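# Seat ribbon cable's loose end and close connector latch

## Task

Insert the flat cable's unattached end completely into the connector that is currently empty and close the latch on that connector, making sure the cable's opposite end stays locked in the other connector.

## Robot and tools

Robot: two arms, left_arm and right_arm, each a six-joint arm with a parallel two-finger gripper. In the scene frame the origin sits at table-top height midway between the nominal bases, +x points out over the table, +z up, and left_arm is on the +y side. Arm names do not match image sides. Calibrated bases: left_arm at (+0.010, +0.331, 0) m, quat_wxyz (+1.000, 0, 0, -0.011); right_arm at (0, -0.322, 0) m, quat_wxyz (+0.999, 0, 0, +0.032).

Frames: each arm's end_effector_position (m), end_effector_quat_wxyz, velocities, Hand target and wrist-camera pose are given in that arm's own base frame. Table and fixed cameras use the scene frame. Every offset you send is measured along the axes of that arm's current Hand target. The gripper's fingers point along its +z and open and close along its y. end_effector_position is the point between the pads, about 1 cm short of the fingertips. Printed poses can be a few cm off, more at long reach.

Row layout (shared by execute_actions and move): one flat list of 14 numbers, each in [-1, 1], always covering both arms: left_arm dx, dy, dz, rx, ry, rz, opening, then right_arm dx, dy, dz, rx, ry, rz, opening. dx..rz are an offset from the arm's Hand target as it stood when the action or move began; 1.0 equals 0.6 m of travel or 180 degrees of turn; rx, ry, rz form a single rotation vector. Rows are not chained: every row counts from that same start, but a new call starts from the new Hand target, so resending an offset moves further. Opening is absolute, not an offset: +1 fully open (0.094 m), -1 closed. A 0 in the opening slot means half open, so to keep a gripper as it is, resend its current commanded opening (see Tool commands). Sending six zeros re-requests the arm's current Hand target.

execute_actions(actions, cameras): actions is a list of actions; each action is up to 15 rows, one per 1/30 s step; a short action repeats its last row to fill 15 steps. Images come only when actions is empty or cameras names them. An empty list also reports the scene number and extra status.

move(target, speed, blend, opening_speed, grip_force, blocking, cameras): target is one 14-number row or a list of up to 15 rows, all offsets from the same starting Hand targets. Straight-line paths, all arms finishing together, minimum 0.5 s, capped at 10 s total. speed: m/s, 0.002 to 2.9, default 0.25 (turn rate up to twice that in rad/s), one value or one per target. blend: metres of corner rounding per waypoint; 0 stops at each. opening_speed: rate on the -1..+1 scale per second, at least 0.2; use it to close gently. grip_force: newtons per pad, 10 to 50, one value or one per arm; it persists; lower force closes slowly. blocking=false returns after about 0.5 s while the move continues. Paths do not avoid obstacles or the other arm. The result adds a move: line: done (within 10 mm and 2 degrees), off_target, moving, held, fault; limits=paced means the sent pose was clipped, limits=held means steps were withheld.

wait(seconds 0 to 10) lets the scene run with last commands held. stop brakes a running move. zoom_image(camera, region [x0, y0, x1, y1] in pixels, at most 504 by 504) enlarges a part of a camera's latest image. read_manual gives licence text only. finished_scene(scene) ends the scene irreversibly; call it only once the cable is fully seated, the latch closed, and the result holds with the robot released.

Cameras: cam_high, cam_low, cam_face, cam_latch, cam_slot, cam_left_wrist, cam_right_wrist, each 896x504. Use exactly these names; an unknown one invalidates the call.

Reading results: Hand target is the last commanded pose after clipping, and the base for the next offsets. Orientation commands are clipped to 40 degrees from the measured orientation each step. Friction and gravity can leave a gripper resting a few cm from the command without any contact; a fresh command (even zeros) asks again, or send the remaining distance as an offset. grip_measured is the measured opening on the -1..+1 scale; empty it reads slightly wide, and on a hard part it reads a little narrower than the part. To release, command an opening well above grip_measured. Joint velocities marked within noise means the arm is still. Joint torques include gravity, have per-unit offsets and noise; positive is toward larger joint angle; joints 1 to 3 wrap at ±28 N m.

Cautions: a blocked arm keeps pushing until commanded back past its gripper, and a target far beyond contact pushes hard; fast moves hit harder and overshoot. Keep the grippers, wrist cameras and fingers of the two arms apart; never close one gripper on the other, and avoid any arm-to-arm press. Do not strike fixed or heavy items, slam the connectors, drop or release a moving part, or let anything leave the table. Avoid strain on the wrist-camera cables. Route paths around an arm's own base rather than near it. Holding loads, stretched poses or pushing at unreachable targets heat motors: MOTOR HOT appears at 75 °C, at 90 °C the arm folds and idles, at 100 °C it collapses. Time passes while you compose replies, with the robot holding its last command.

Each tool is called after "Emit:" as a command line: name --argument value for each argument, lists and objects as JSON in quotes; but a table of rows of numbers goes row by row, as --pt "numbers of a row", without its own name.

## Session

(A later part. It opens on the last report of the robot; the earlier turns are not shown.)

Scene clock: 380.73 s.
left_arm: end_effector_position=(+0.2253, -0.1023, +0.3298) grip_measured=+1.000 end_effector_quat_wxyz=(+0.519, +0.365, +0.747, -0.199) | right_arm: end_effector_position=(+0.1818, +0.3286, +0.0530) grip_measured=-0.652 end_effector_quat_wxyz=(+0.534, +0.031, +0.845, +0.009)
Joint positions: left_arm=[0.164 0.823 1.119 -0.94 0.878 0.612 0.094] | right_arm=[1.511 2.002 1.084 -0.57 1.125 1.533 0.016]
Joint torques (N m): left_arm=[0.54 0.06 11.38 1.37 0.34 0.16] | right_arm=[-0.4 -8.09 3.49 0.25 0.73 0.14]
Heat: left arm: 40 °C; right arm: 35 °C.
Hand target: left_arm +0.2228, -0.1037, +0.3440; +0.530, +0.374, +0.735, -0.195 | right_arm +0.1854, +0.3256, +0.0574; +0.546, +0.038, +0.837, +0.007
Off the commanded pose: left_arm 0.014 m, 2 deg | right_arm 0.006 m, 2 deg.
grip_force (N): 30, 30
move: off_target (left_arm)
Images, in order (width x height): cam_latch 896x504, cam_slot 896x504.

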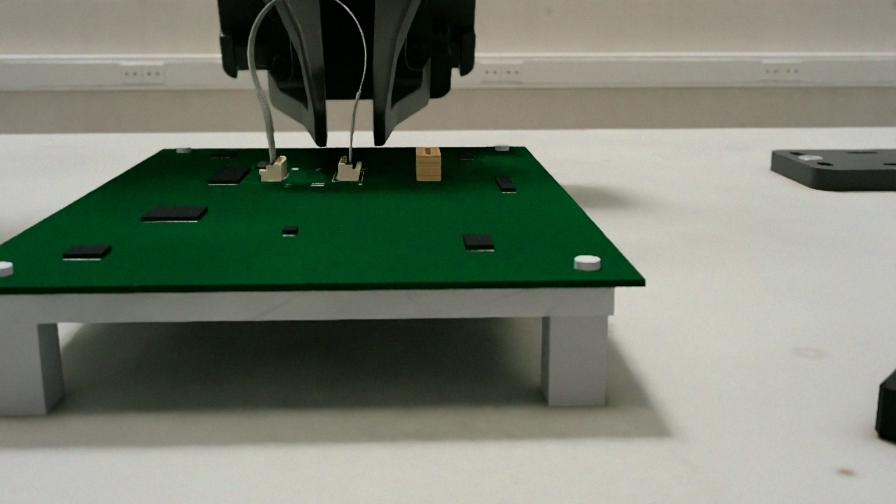

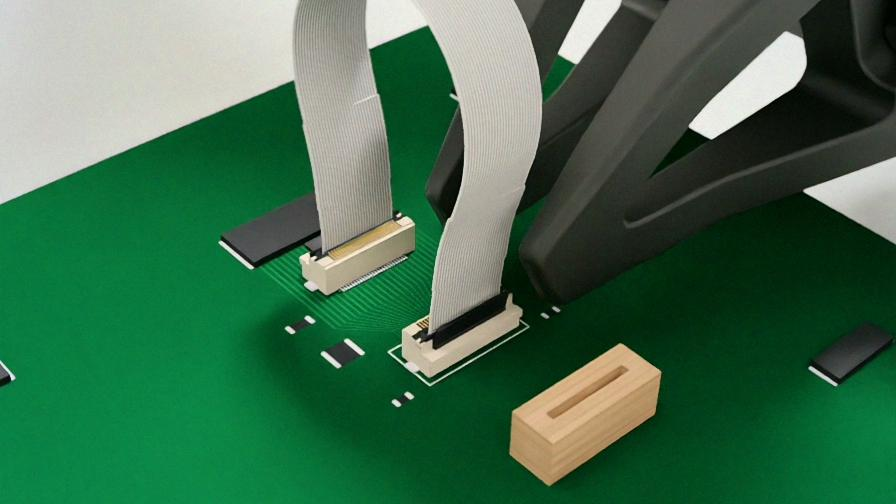

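Emit:
move --target '[0,0,0,0,0,0,1,0.0234,0.0027,-0.0774,0,0,0,-0.65]' --speed 0.06 --cameras '["cam_slot","cam_latch"]'

Emit:
zoom_image --camera "cam_slot" --region '[405, 270, 515, 355]'

Emit:
zoom_image --camera "cam_latch" --region '[320, 100, 380, 186]'

Scene clock: 385.10 s.
left_arm: end_effector_position=(+0.2253, -0.1023, +0.3298) grip_measured=+1.000 end_effector_quat_wxyz=(+0.519, +0.365, +0.747, -0.199) | right_arm: end_effector_position=(+0.1364, +0.3250, +0.0586) grip_measured=-0.652 end_effector_quat_wxyz=(+0.533, +0.037, +0.845, +0.003)
Joint positions: left_arm=[0.164 0.823 1.119 -0.94 0.878 0.612 0.094] | right_arm=[1.647 2.058 1.196 -0.941 1.111 1.879 0.016]
Joint torques (N m): left_arm=[0.61 0.2 11.44 1.31 0.31 0.11] | right_arm=[0.29 -7.3 5.07 -0.29 0.73 0.13]
Heat: left arm: 40 °C; right arm: 35 °C.
Hand target: left_arm +0.2228, -0.1037, +0.3440; +0.530, +0.374, +0.735, -0.195 | right_arm +0.1374, +0.3297, +0.0635; +0.546, +0.038, +0.837, +0.007
Off the commanded pose: left_arm 0.014 m, 2 deg | right_arm 0.007 m, 2 deg.
grip_force (N): 30, 30
move: off_target (left_arm)
Images, in order (width x height): cam_latch 896x504, cam_slot 896x504.

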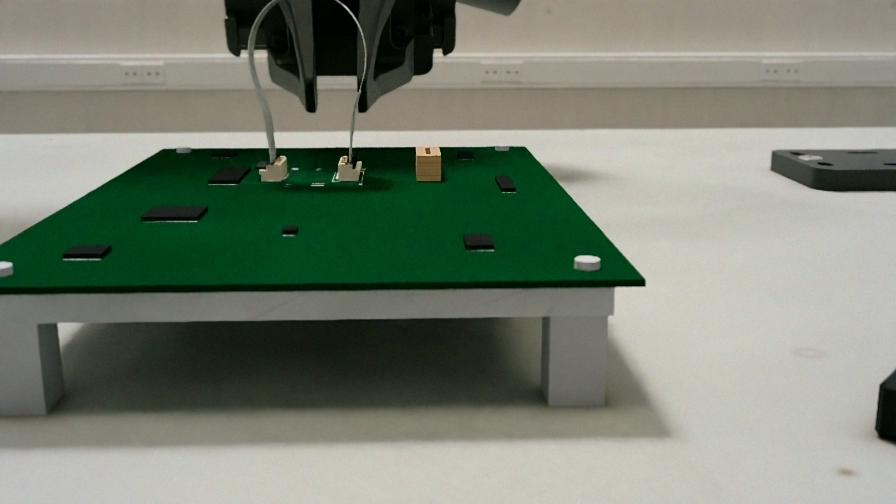

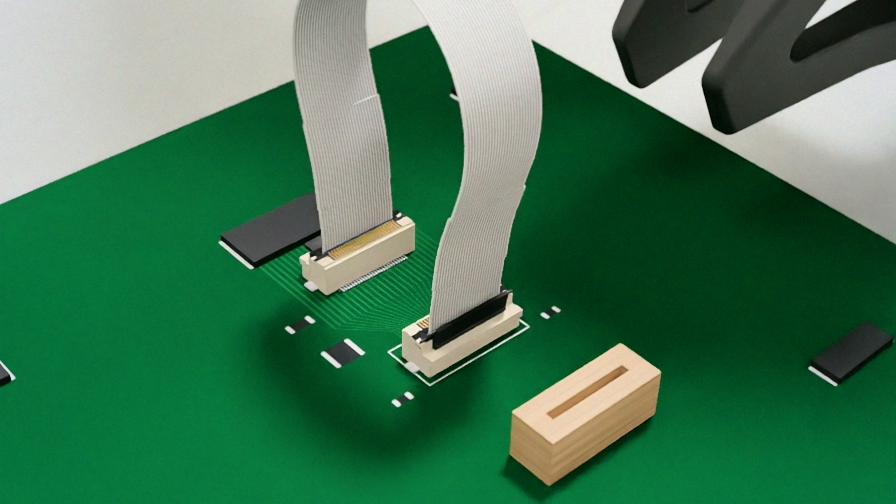

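Scaled by 4.582 from the camera's 896x504 image, which has a finer 1280x720 frame.

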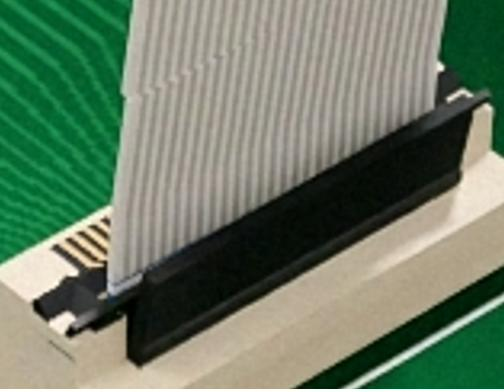

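Scaled by 5.860 from the camera's 896x504 image, which has a finer 1280x720 frame.

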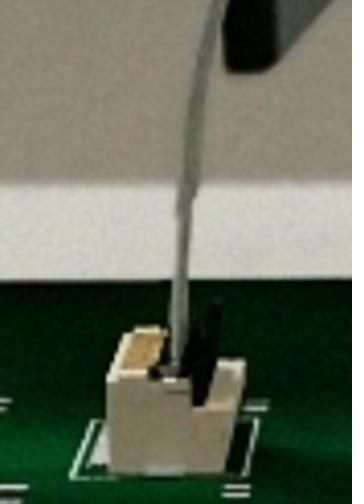

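Emit:
zoom_image --camera "cam_slot" --region '[480, 270, 540, 320]'

Emit:
execute_actions --actions '[]' --cameras '["cam_face","cam_high","cam_right_wrist"]'

Emit:
zoom_image --camera "cam_face" --region '[490, 180, 560, 250]'

Scaled by 8.400 from the camera's 896x504 image, which has a finer 1280x720 frame.

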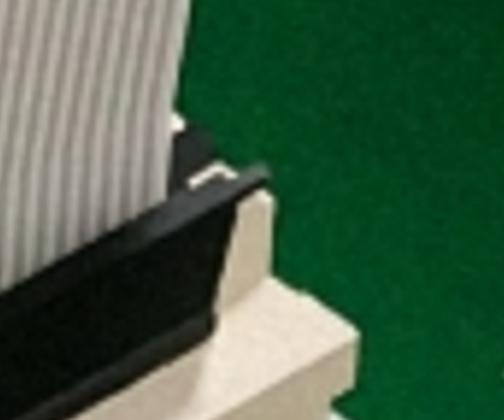

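Scene clock: 389.97 s.
left_arm: end_effector_position=(+0.2253, -0.1023, +0.3298) grip_measured=+1.000 end_effector_quat_wxyz=(+0.519, +0.365, +0.747, -0.199) | right_arm: end_effector_position=(+0.1364, +0.3249, +0.0586) grip_measured=-0.652 end_effector_quat_wxyz=(+0.533, +0.037, +0.845, +0.003)
Joint positions: left_arm=[0.164 0.823 1.119 -0.94 0.878 0.612 0.094] | right_arm=[1.647 2.058 1.196 -0.941 1.111 1.88 0.016]
Joint velocities: within noise
Joint torques (N m): left_arm=[0.61 0.1 11.38 1.33 0.32 0.12] | right_arm=[0.29 -7.32 5.08 -0.28 0.72 0.14]
Heat: left arm: 40 °C; right arm: 35 °C.
Hand target: left_arm +0.2228, -0.1037, +0.3440; +0.530, +0.374, +0.735, -0.195 | right_arm +0.1374, +0.3296, +0.0635; +0.546, +0.038, +0.837, +0.007
Tool commands: left_gripper/opening=+1.0 right_gripper/opening=-0.65
Off the commanded pose: left_arm 0.014 m, 2 deg | right_arm 0.007 m, 2 deg.
grip_force (N): 30, 30
Images, in order (width x height): cam_high 896x504, cam_face 896x504, cam_right_wrist 896x504.

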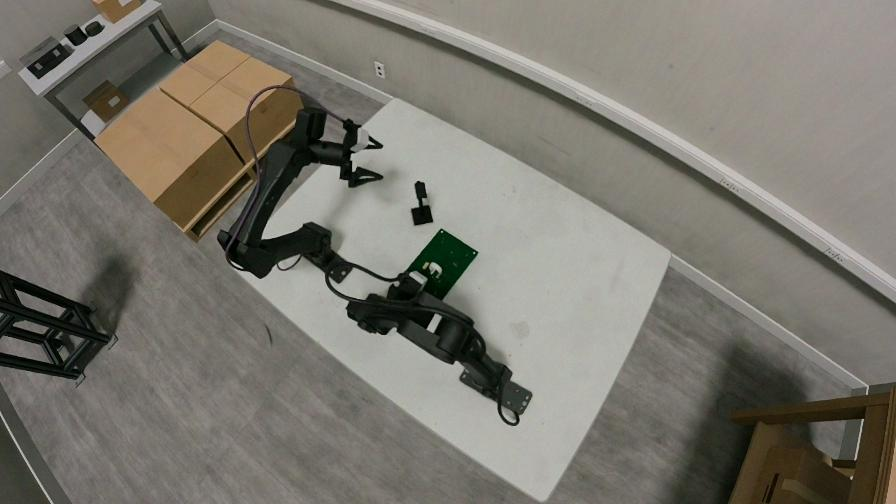

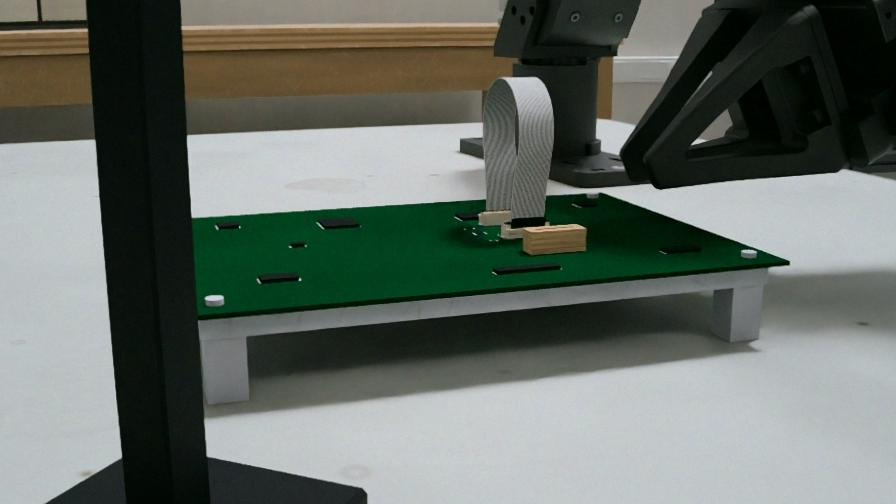

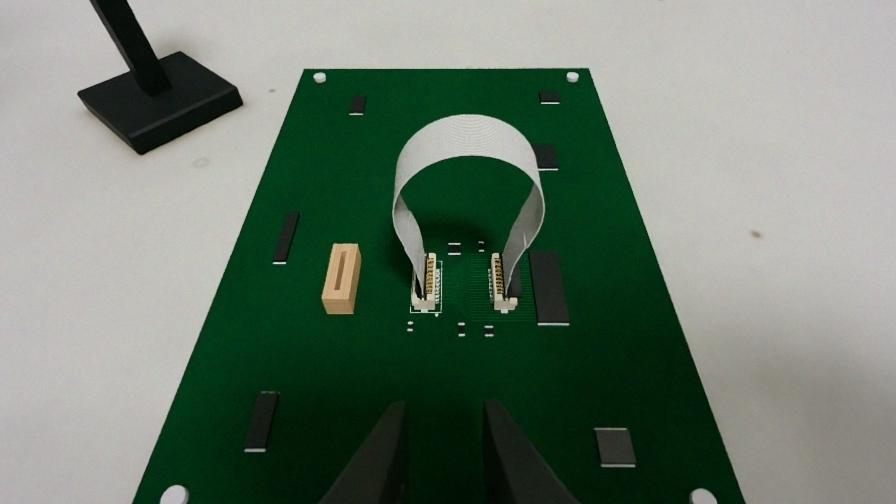

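Scaled by 7.200 from the camera's 896x504 image, which has a finer 1280x720 frame.

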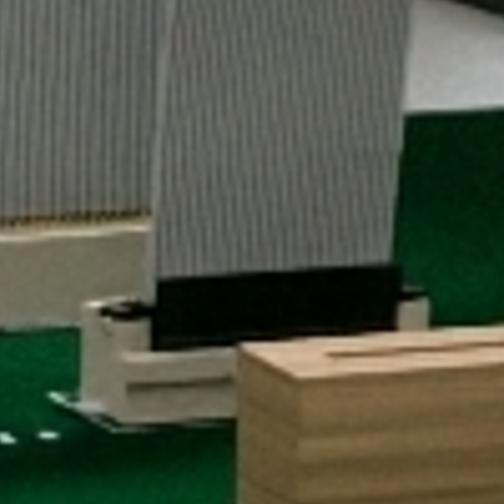

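Emit:
move --pt "0 0 0 0 0 0 1 -0.0068 0.0444 -0.0057 0 0 0 -1" --pt "0 0 0 0 0 0 1 -0.0455 0.0513 0.0747 0.0477 0.025 0.0456 -1" --speed 0.08 --opening_speed 1.0 --cameras '["cam_slot","cam_latch","cam_face"]'

Scene clock: 408.40 s.
left_arm: end_effector_position=(+0.2253, -0.1023, +0.3298) grip_measured=+1.000 end_effector_quat_wxyz=(+0.519, +0.365, +0.747, -0.199) | right_arm: end_effector_position=(+0.1869, +0.3548, +0.0678) grip_measured=-0.991 end_effector_quat_wxyz=(+0.494, +0.135, +0.859, -0.015)
Joint positions: left_arm=[0.164 0.823 1.119 -0.94 0.878 0.612 0.094] | right_arm=[1.478 2.166 1.484 -1.044 1.027 1.878 0]
Joint torques (N m): left_arm=[0.46 0.24 11.41 1.34 0.32 0.11] | right_arm=[-0.34 -8.57 5.74 -0.18 0.71 0.13]
Heat: left arm: 40 °C; right arm: 34 °C.
Hand target: left_arm +0.2228, -0.1037, +0.3440; +0.530, +0.374, +0.735, -0.195 | right_arm +0.1909, +0.3571, +0.0719; +0.507, +0.138, +0.851, -0.015
Off the commanded pose: left_arm 0.014 m, 2 deg | right_arm 0.006 m, 2 deg.
grip_force (N): 30, 30
move: off_target (left_arm)
Images, in order (width x height): cam_face 896x504, cam_latch 896x504, cam_slot 896x504.

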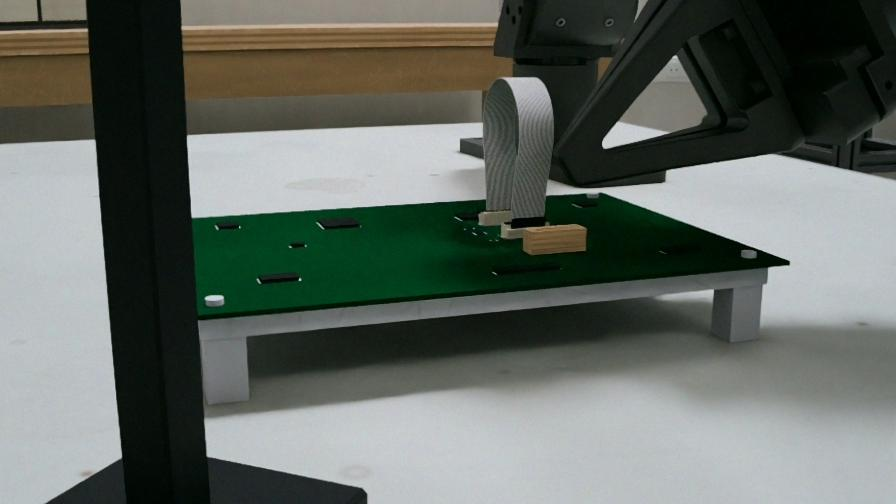

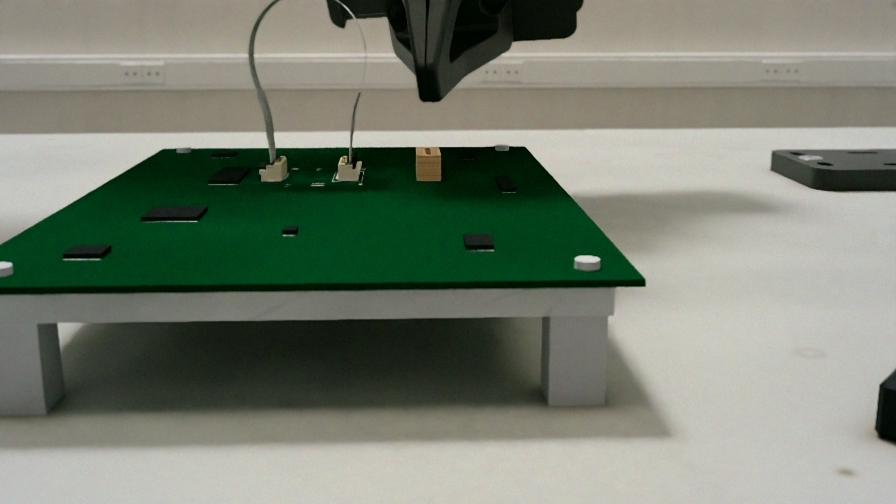

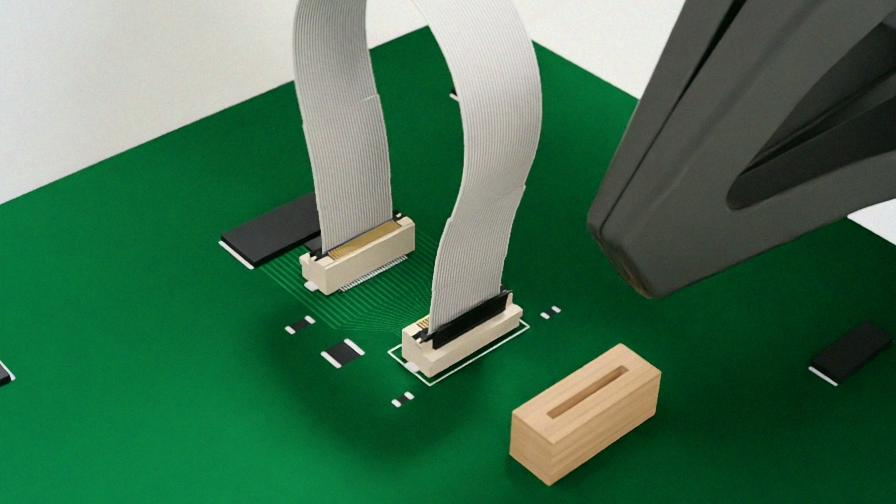

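Emit:
move --target '[0,0,0,0,0,0,1,0.0065,-0.0275,0.0301,0,0,0,-1]' --speed 0.08 --cameras '["cam_slot","cam_latch"]'

Emit:
zoom_image --camera "cam_latch" --region '[320, 100, 420, 186]'

Scene clock: 412.07 s.
left_arm: end_effector_position=(+0.2253, -0.1023, +0.3298) grip_measured=+1.000 end_effector_quat_wxyz=(+0.519, +0.365, +0.747, -0.199) | right_arm: end_effector_position=(+0.1951, +0.3369, +0.0453) grip_measured=-0.991 end_effector_quat_wxyz=(+0.494, +0.127, +0.860, -0.033)
Joint positions: left_arm=[0.164 0.823 1.119 -0.94 0.878 0.612 0.094] | right_arm=[1.451 2.166 1.381 -0.944 1.028 1.834 0]
Joint torques (N m): left_arm=[0.54 0.18 11.41 1.33 0.34 0.11] | right_arm=[-0.59 -11.45 3.19 0.13 0.72 0.02]
Heat: left arm: 40 °C; right arm: 34 °C.
Hand target: left_arm +0.2228, -0.1037, +0.3440; +0.530, +0.374, +0.735, -0.195 | right_arm +0.2007, +0.3391, +0.0579; +0.507, +0.138, +0.851, -0.015
Off the commanded pose: left_arm 0.015 m, 2 deg | right_arm 0.014 m, 3 deg.
grip_force (N): 30, 30
move: off_target (left_arm, right_arm)
Images, in order (width x height): cam_latch 896x504, cam_slot 896x504.

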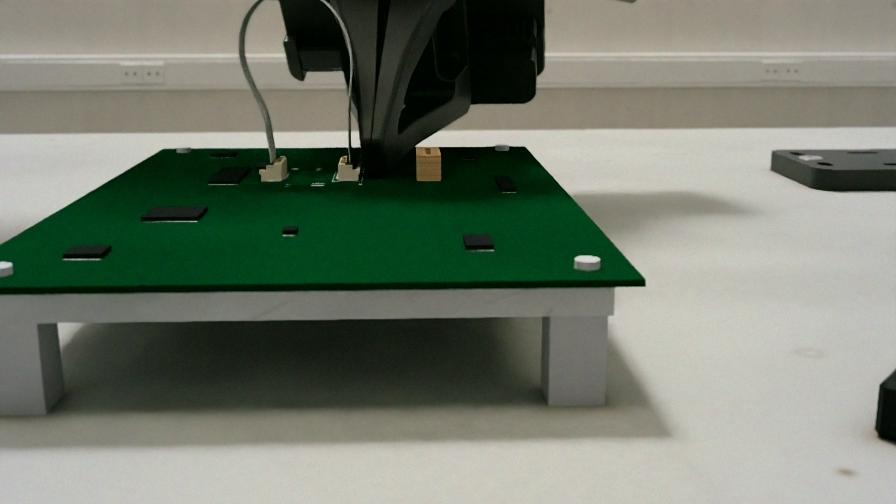

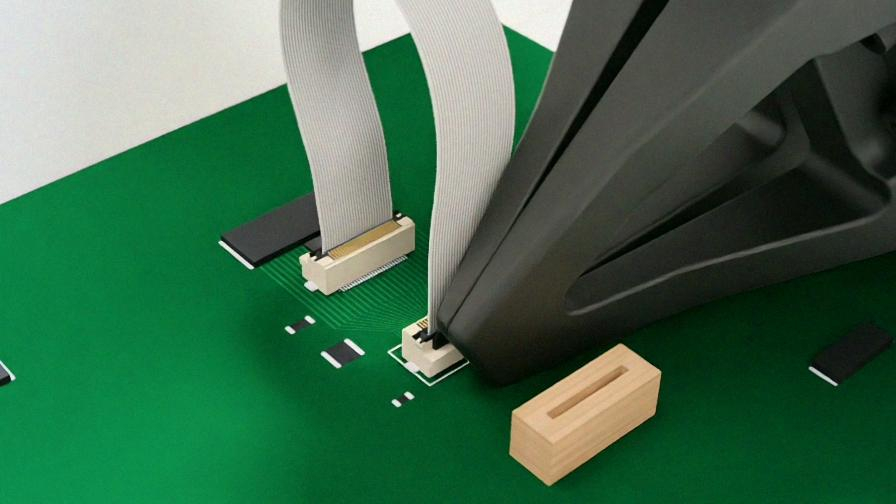

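Scaled by 5.040 from the camera's 896x504 image, which has a finer 1280x720 frame.

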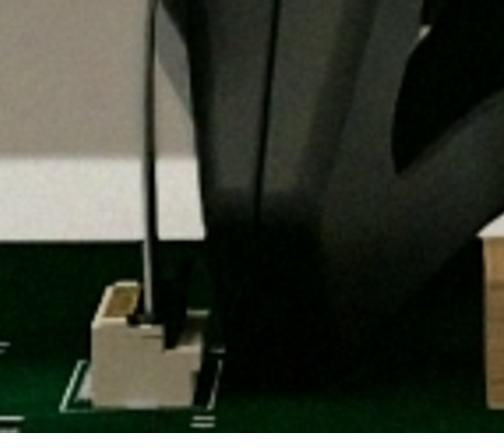

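Emit:
move --target '[0,0,0,0,0,0,1,-0.013,0.0017,-0.0073,0,0,0,-1]' --speed 0.05 --cameras '["cam_latch"]'

Emit:
zoom_image --camera "cam_latch" --region '[320, 100, 420, 186]'

Scene clock: 414.80 s.
left_arm: end_effector_position=(+0.2253, -0.1023, +0.3298) grip_measured=+1.000 end_effector_quat_wxyz=(+0.519, +0.365, +0.747, -0.199) | right_arm: end_effector_position=(+0.1951, +0.3370, +0.0453) grip_measured=-0.991 end_effector_quat_wxyz=(+0.494, +0.127, +0.860, -0.034)
Joint positions: left_arm=[0.164 0.823 1.119 -0.94 0.878 0.612 0.094] | right_arm=[1.451 2.166 1.381 -0.944 1.028 1.832 0]
Joint torques (N m): left_arm=[0.38 0.03 11.44 1.29 0.34 0.11] | right_arm=[-0.55 -12.79 4.03 -0.11 0.72 0.03]
Heat: left arm: 40 °C; right arm: 34 °C.
Hand target: left_arm +0.2228, -0.1037, +0.3440; +0.530, +0.374, +0.735, -0.195 | right_arm +0.2006, +0.3391, +0.0669; +0.507, +0.138, +0.851, -0.015
Off the commanded pose: left_arm 0.015 m, 2 deg | right_arm 0.022 m, 3 deg.
grip_force (N): 30, 30
move: off_target (left_arm, right_arm)
Images, in order (width x height): cam_latch 896x504.

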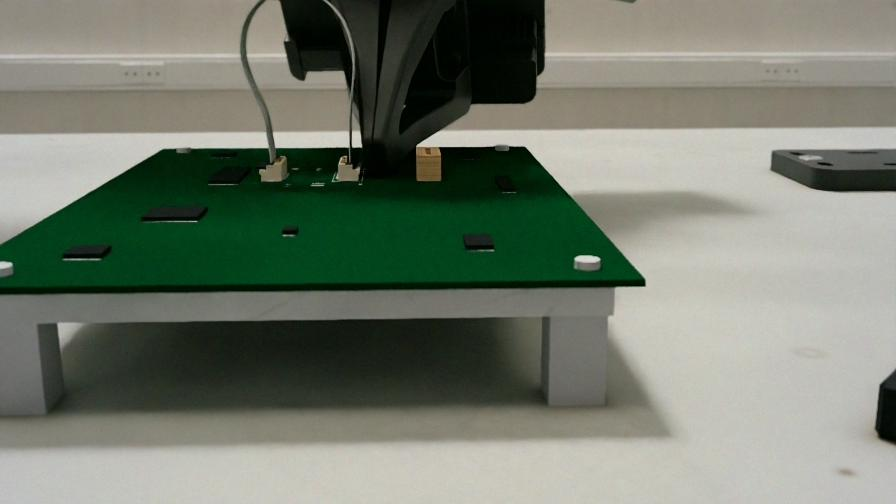

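Scaled by 5.040 from the camera's 896x504 image, which has a finer 1280x720 frame.

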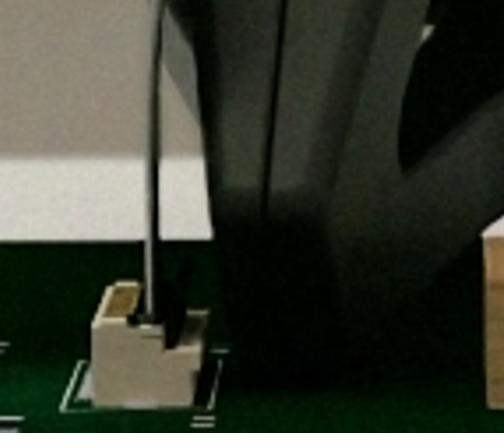

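Emit:
move --target '[0,0,0,0,0,0,1,-0.0087,0.0011,-0.0049,0,0,0,-1]' --speed 0.05 --cameras '["cam_latch"]'

Emit:
zoom_image --camera "cam_latch" --region '[320, 100, 420, 186]'

Scene clock: 417.67 s.
left_arm: end_effector_position=(+0.2253, -0.1023, +0.3298) grip_measured=+1.000 end_effector_quat_wxyz=(+0.519, +0.365, +0.747, -0.199) | right_arm: end_effector_position=(+0.1950, +0.3362, +0.0499) grip_measured=-0.991 end_effector_quat_wxyz=(+0.494, +0.127, +0.860, -0.033)
Joint positions: left_arm=[0.164 0.823 1.119 -0.94 0.878 0.612 0.094] | right_arm=[1.451 2.153 1.381 -0.954 1.028 1.831 0]
Joint torques (N m): left_arm=[0.64 0.28 11.44 1.31 0.34 0.11] | right_arm=[-0.55 -12.57 4.79 -0.19 0.73 0.02]
Heat: left arm: 40 °C; right arm: 34 °C.
Hand target: left_arm +0.2228, -0.1037, +0.3440; +0.530, +0.374, +0.735, -0.195 | right_arm +0.2006, +0.3391, +0.0729; +0.507, +0.138, +0.851, -0.015
Off the commanded pose: left_arm 0.015 m, 2 deg | right_arm 0.024 m, 3 deg.
grip_force (N): 30, 30
move: off_target (left_arm, right_arm)
Images, in order (width x height): cam_latch 896x504.

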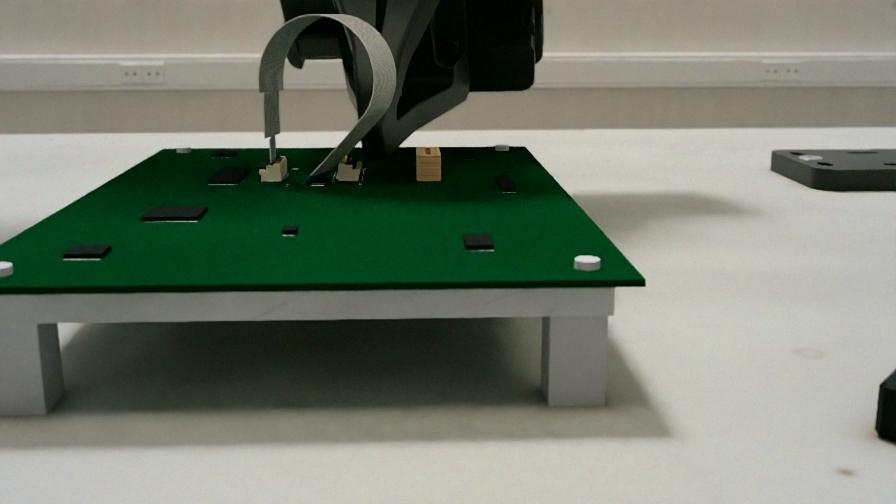

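Scaled by 5.040 from the camera's 896x504 image, which has a finer 1280x720 frame.

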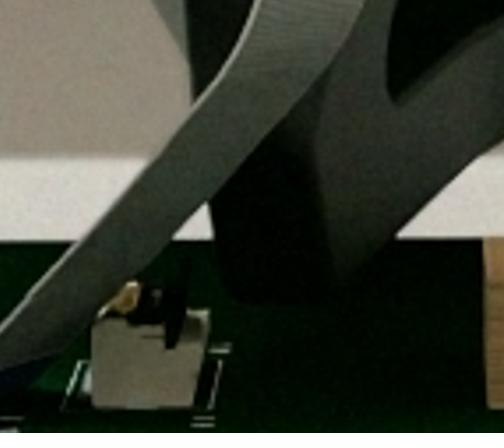

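Emit:
execute_actions --actions '[]' --cameras '["all"]'

Scene clock: 430.37 s.
left_arm: end_effector_position=(+0.2253, -0.1023, +0.3298) grip_measured=+1.000 end_effector_quat_wxyz=(+0.519, +0.365, +0.747, -0.199) | right_arm: end_effector_position=(+0.1950, +0.3361, +0.0500) grip_measured=-0.991 end_effector_quat_wxyz=(+0.494, +0.127, +0.860, -0.033)
Joint positions: left_arm=[0.164 0.823 1.119 -0.94 0.878 0.612 0.094] | right_arm=[1.451 2.153 1.381 -0.955 1.028 1.831 0]
Joint velocities: within noise
Joint torques (N m): left_arm=[0.44 0.23 11.36 1.29 0.3 0.14] | right_arm=[-0.55 -12.59 4.79 -0.18 0.73 0.02]
Heat: left arm: 40 °C; right arm: 38 °C.
Hand target: left_arm +0.2228, -0.1037, +0.3440; +0.530, +0.374, +0.735, -0.195 | right_arm +0.2006, +0.3391, +0.0729; +0.507, +0.138, +0.851, -0.015
Tool commands: left_gripper/opening=+1.0 right_gripper/opening=-1.0
Off the commanded pose: left_arm 0.015 m, 2 deg | right_arm 0.024 m, 3 deg.
grip_force (N): 30, 30

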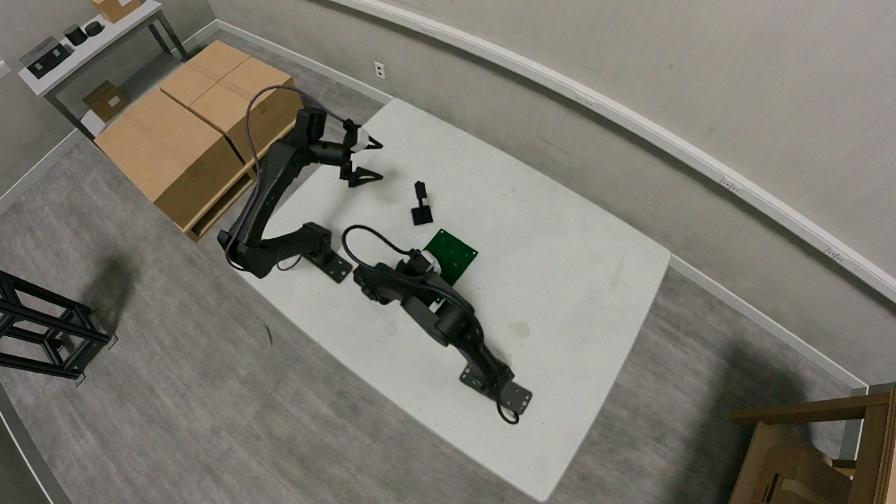

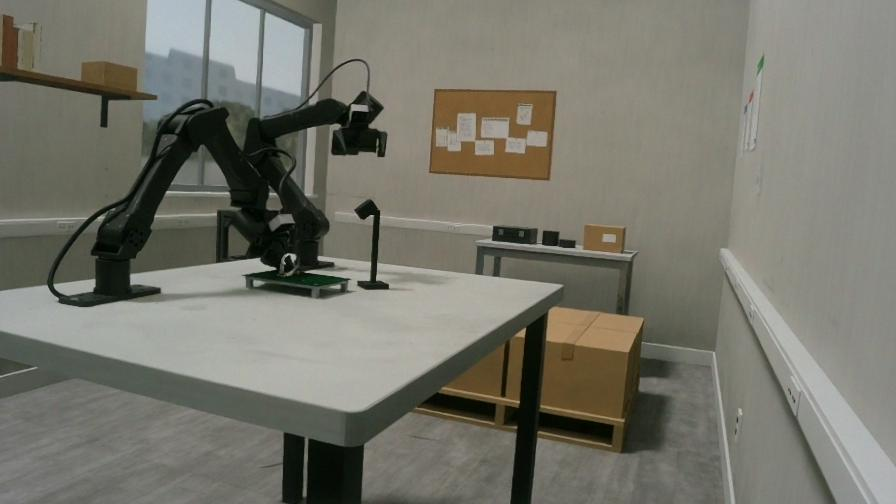

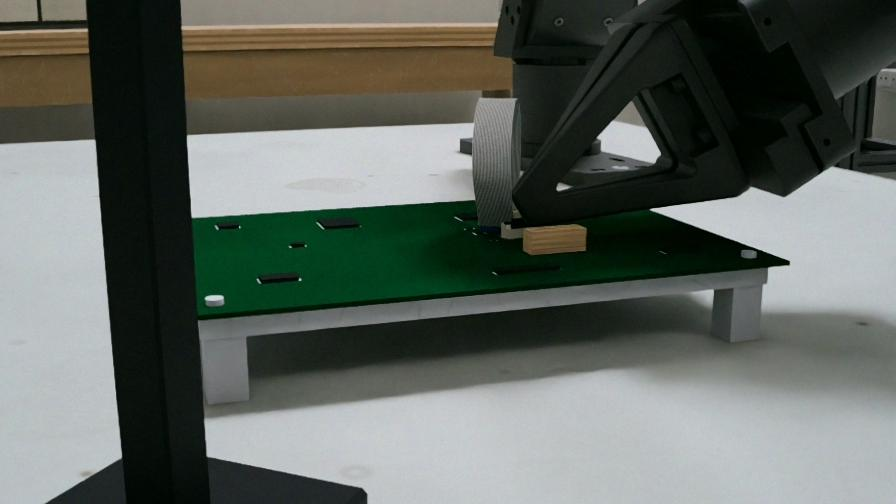

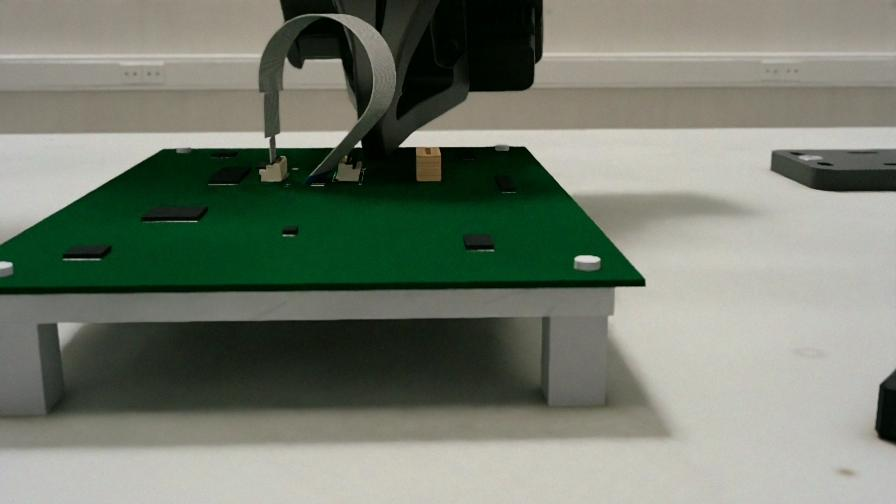

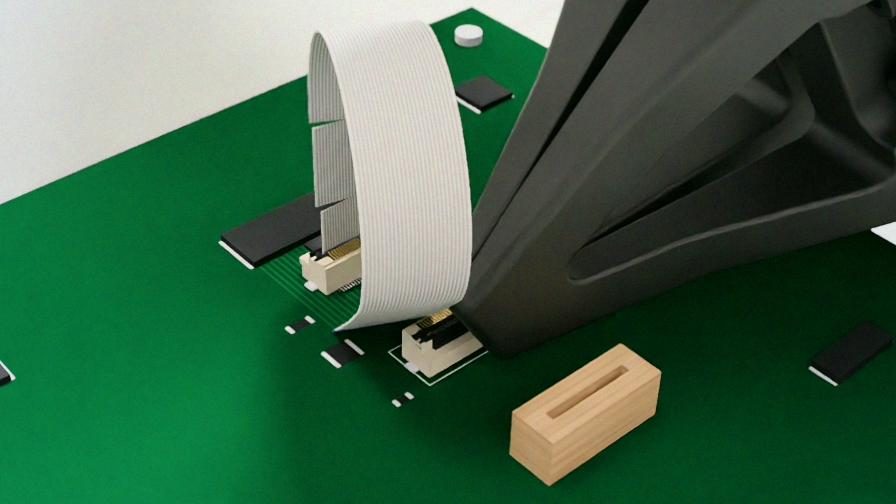

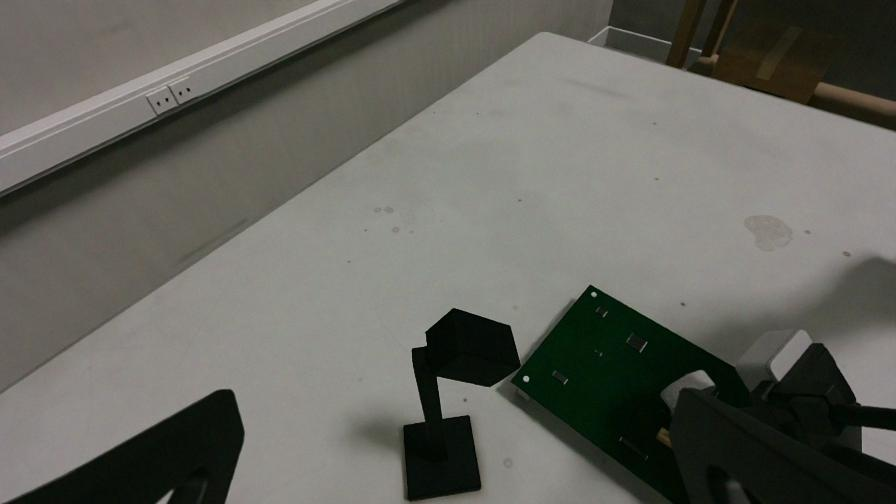

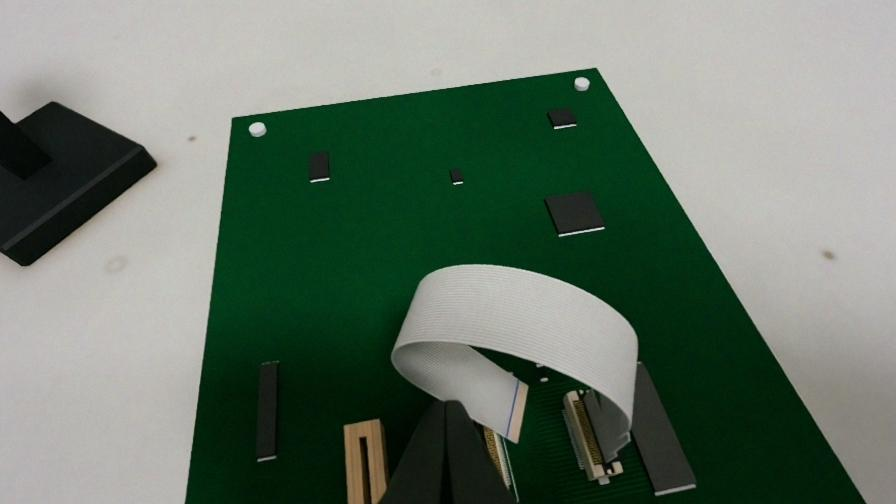

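Emit:
move --target '[0,0,0,0,0,0,1,-0.0434,0.0057,-0.0243,0,0,0,-1]' --speed 0.1 --cameras '["cam_slot","cam_latch"]'

Scene clock: 434.07 s.
left_arm: end_effector_position=(+0.2253, -0.1023, +0.3298) grip_measured=+1.000 end_effector_quat_wxyz=(+0.519, +0.365, +0.747, -0.199) | right_arm: end_effector_position=(+0.1949, +0.3361, +0.0808) grip_measured=-0.991 end_effector_quat_wxyz=(+0.493, +0.126, +0.860, -0.033)
Joint positions: left_arm=[0.164 0.823 1.119 -0.94 0.878 0.612 0.094] | right_arm=[1.451 2.098 1.431 -1.058 1.027 1.828 0]
Joint torques (N m): left_arm=[0.54 0.24 11.45 1.34 0.33 0.13] | right_arm=[-0.55 -11.89 5.6 -0.18 0.73 0.04]
Heat: left arm: 40 °C; right arm: 39 °C.
Hand target: left_arm +0.2228, -0.1037, +0.3440; +0.530, +0.374, +0.735, -0.195 | right_arm +0.2006, +0.3390, +0.1029; +0.507, +0.138, +0.851, -0.015
Off the commanded pose: left_arm 0.015 m, 2 deg | right_arm 0.023 m, 3 deg.
grip_force (N): 30, 30
move: off_target (left_arm, right_arm)
Images, in order (width x height): cam_latch 896x504, cam_slot 896x504.

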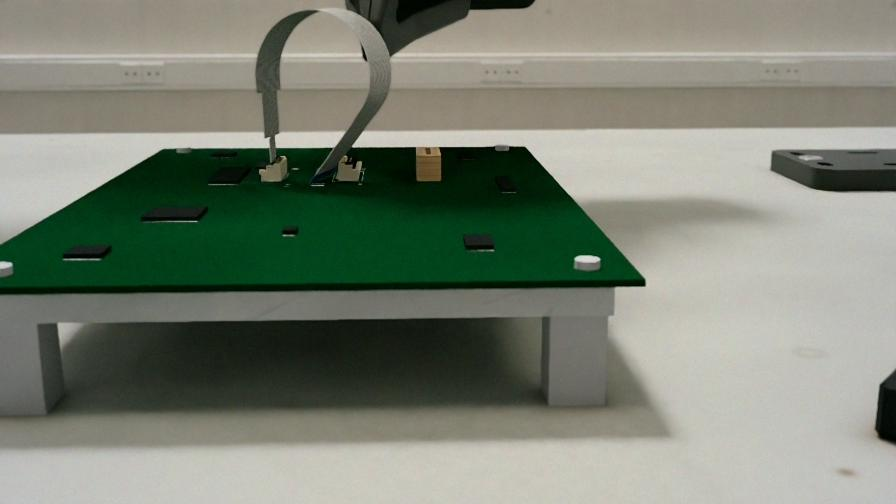

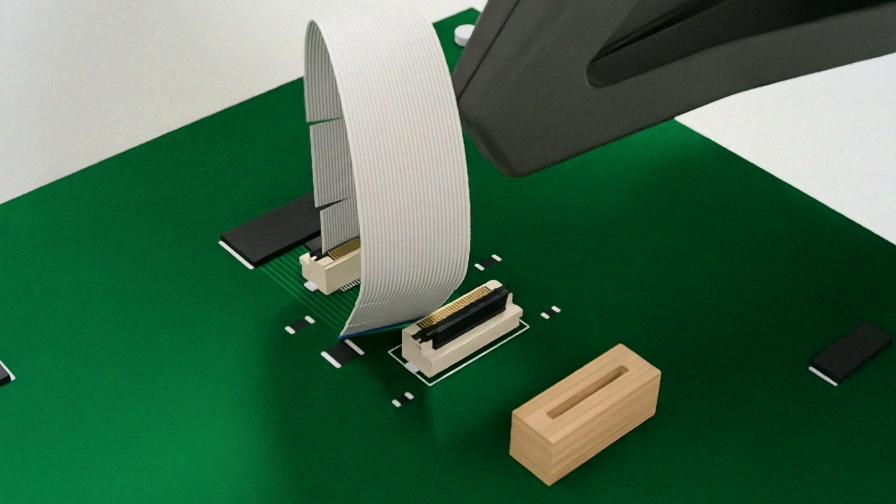

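Emit:
move --pt "0 0 0 0 0 0 1 0.0711 -0.0285 -0.0821 -0.0477 -0.025 -0.0456 -1" --pt "0 0 0 0 0 0 1 0.0711 -0.0285 -0.0821 -0.0477 -0.025 -0.0456 0.3" --speed 0.1 --cameras '["cam_slot","cam_latch","cam_right_wrist"]'

Scene clock: 438.97 s.
left_arm: end_effector_position=(+0.2253, -0.1023, +0.3298) grip_measured=+1.000 end_effector_quat_wxyz=(+0.519, +0.365, +0.747, -0.199) | right_arm: end_effector_position=(+0.1320, +0.3401, +0.0701) grip_measured=+0.298 end_effector_quat_wxyz=(+0.529, +0.032, +0.848, -0.009)
Joint positions: left_arm=[0.164 0.823 1.119 -0.94 0.878 0.612 0.094] | right_arm=[1.653 2.098 1.317 -1.061 1.097 1.895 0.061]
Joint torques (N m): left_arm=[0.5 0.16 11.34 1.29 0.33 0.12] | right_arm=[0.13 -11.44 3.19 -0.34 0.83 0.14]
Heat: left arm: 40 °C; right arm: 38 °C.
Hand target: left_arm +0.2228, -0.1037, +0.3440; +0.530, +0.374, +0.735, -0.195 | right_arm +0.1349, +0.3402, +0.0879; +0.546, +0.038, +0.837, +0.007
Off the commanded pose: left_arm 0.015 m, 2 deg | right_arm 0.018 m, 3 deg.
grip_force (N): 30, 30
move: off_target (left_arm, right_arm); target 2's new opening was sent with right_arm's hand 0.018 m and 3 deg from that target
Images, in order (width x height): cam_latch 896x504, cam_slot 896x504, cam_right_wrist 896x504.

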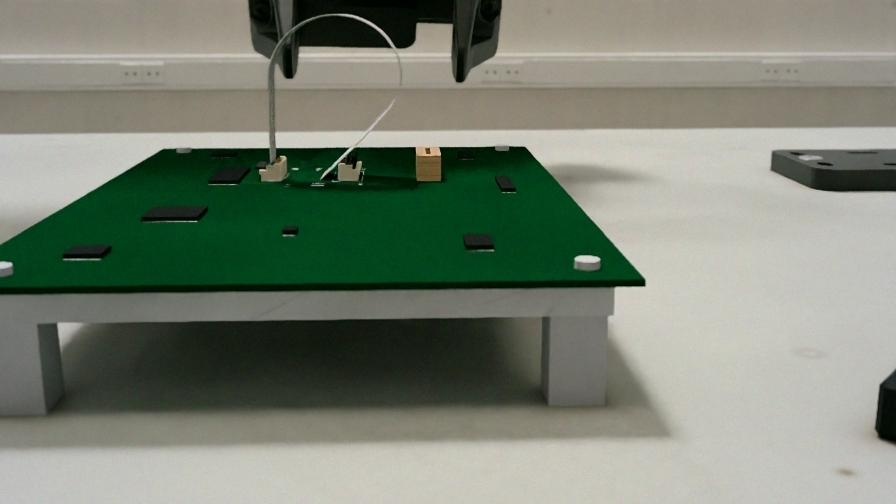

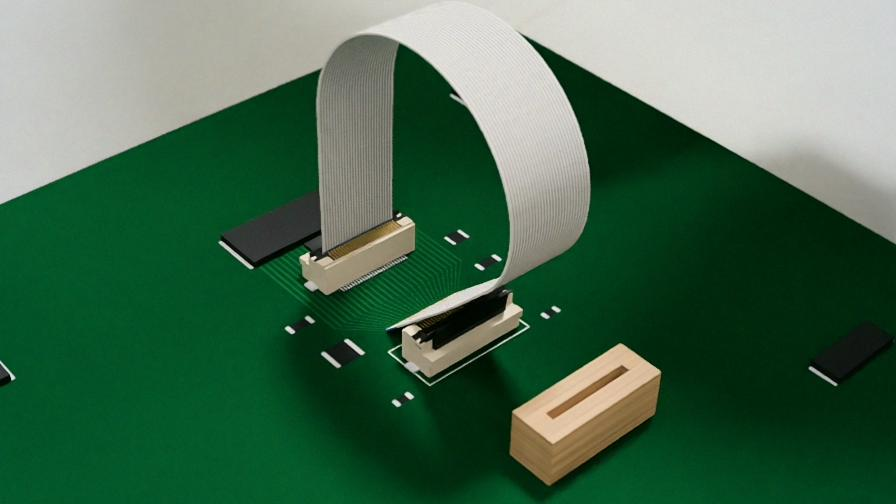

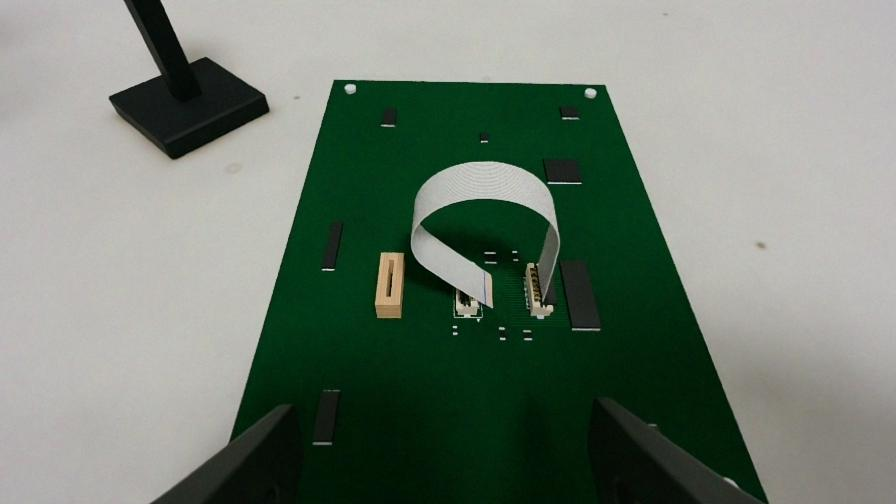

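Emit:
move --target '[0,0,0,0,0,0,1,0.0047,0.0059,0.0974,0,0,0,-0.3]' --speed 0.1 --cameras '["cam_slot","cam_latch"]'

Scene clock: 448.83 s.
left_arm: end_effector_position=(+0.2253, -0.1023, +0.3298) grip_measured=+1.000 end_effector_quat_wxyz=(+0.519, +0.365, +0.747, -0.199) | right_arm: end_effector_position=(+0.1827, +0.3416, +0.0458) grip_measured=-0.298 end_effector_quat_wxyz=(+0.533, +0.022, +0.846, -0.010)
Joint positions: left_arm=[0.164 0.823 1.119 -0.94 0.878 0.612 0.094] | right_arm=[1.51 2.081 1.177 -0.635 1.125 1.542 0.033]
Joint torques (N m): left_arm=[0.54 0.12 11.29 1.35 0.33 0.15] | right_arm=[-0.59 -11.6 2.92 0.38 0.74 0.03]
Heat: left arm: 40 °C; right arm: 37 °C.
Hand target: left_arm +0.2228, -0.1037, +0.3440; +0.530, +0.374, +0.735, -0.195 | right_arm +0.1875, +0.3421, +0.0620; +0.546, +0.038, +0.837, +0.007
Off the commanded pose: left_arm 0.015 m, 2 deg | right_arm 0.017 m, 3 deg.
grip_force (N): 30, 30
move: off_target (left_arm, right_arm)
Images, in order (width x height): cam_latch 896x504, cam_slot 896x504.

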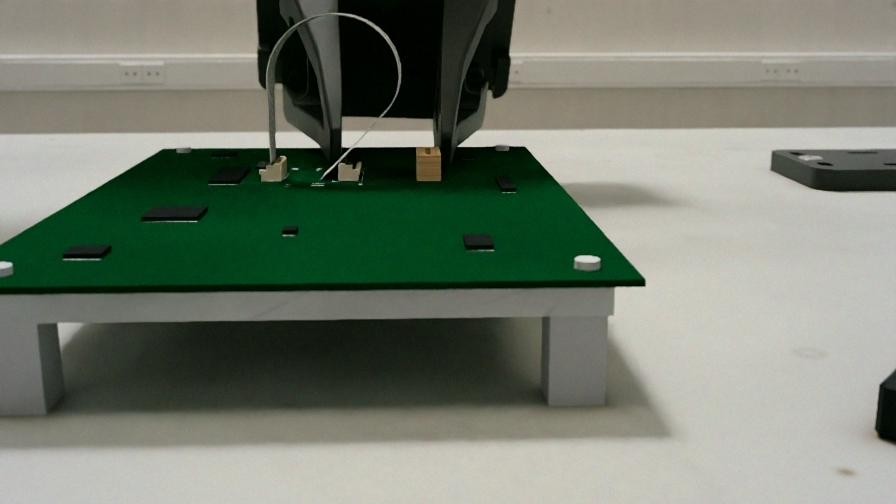

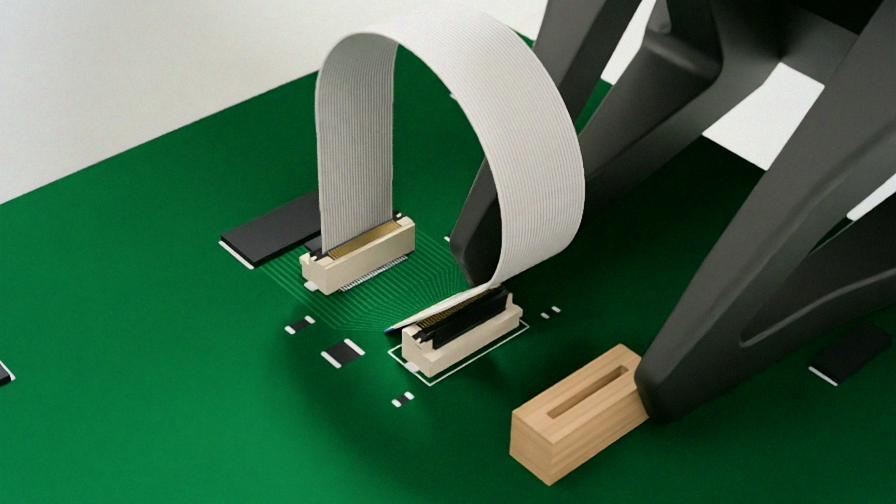

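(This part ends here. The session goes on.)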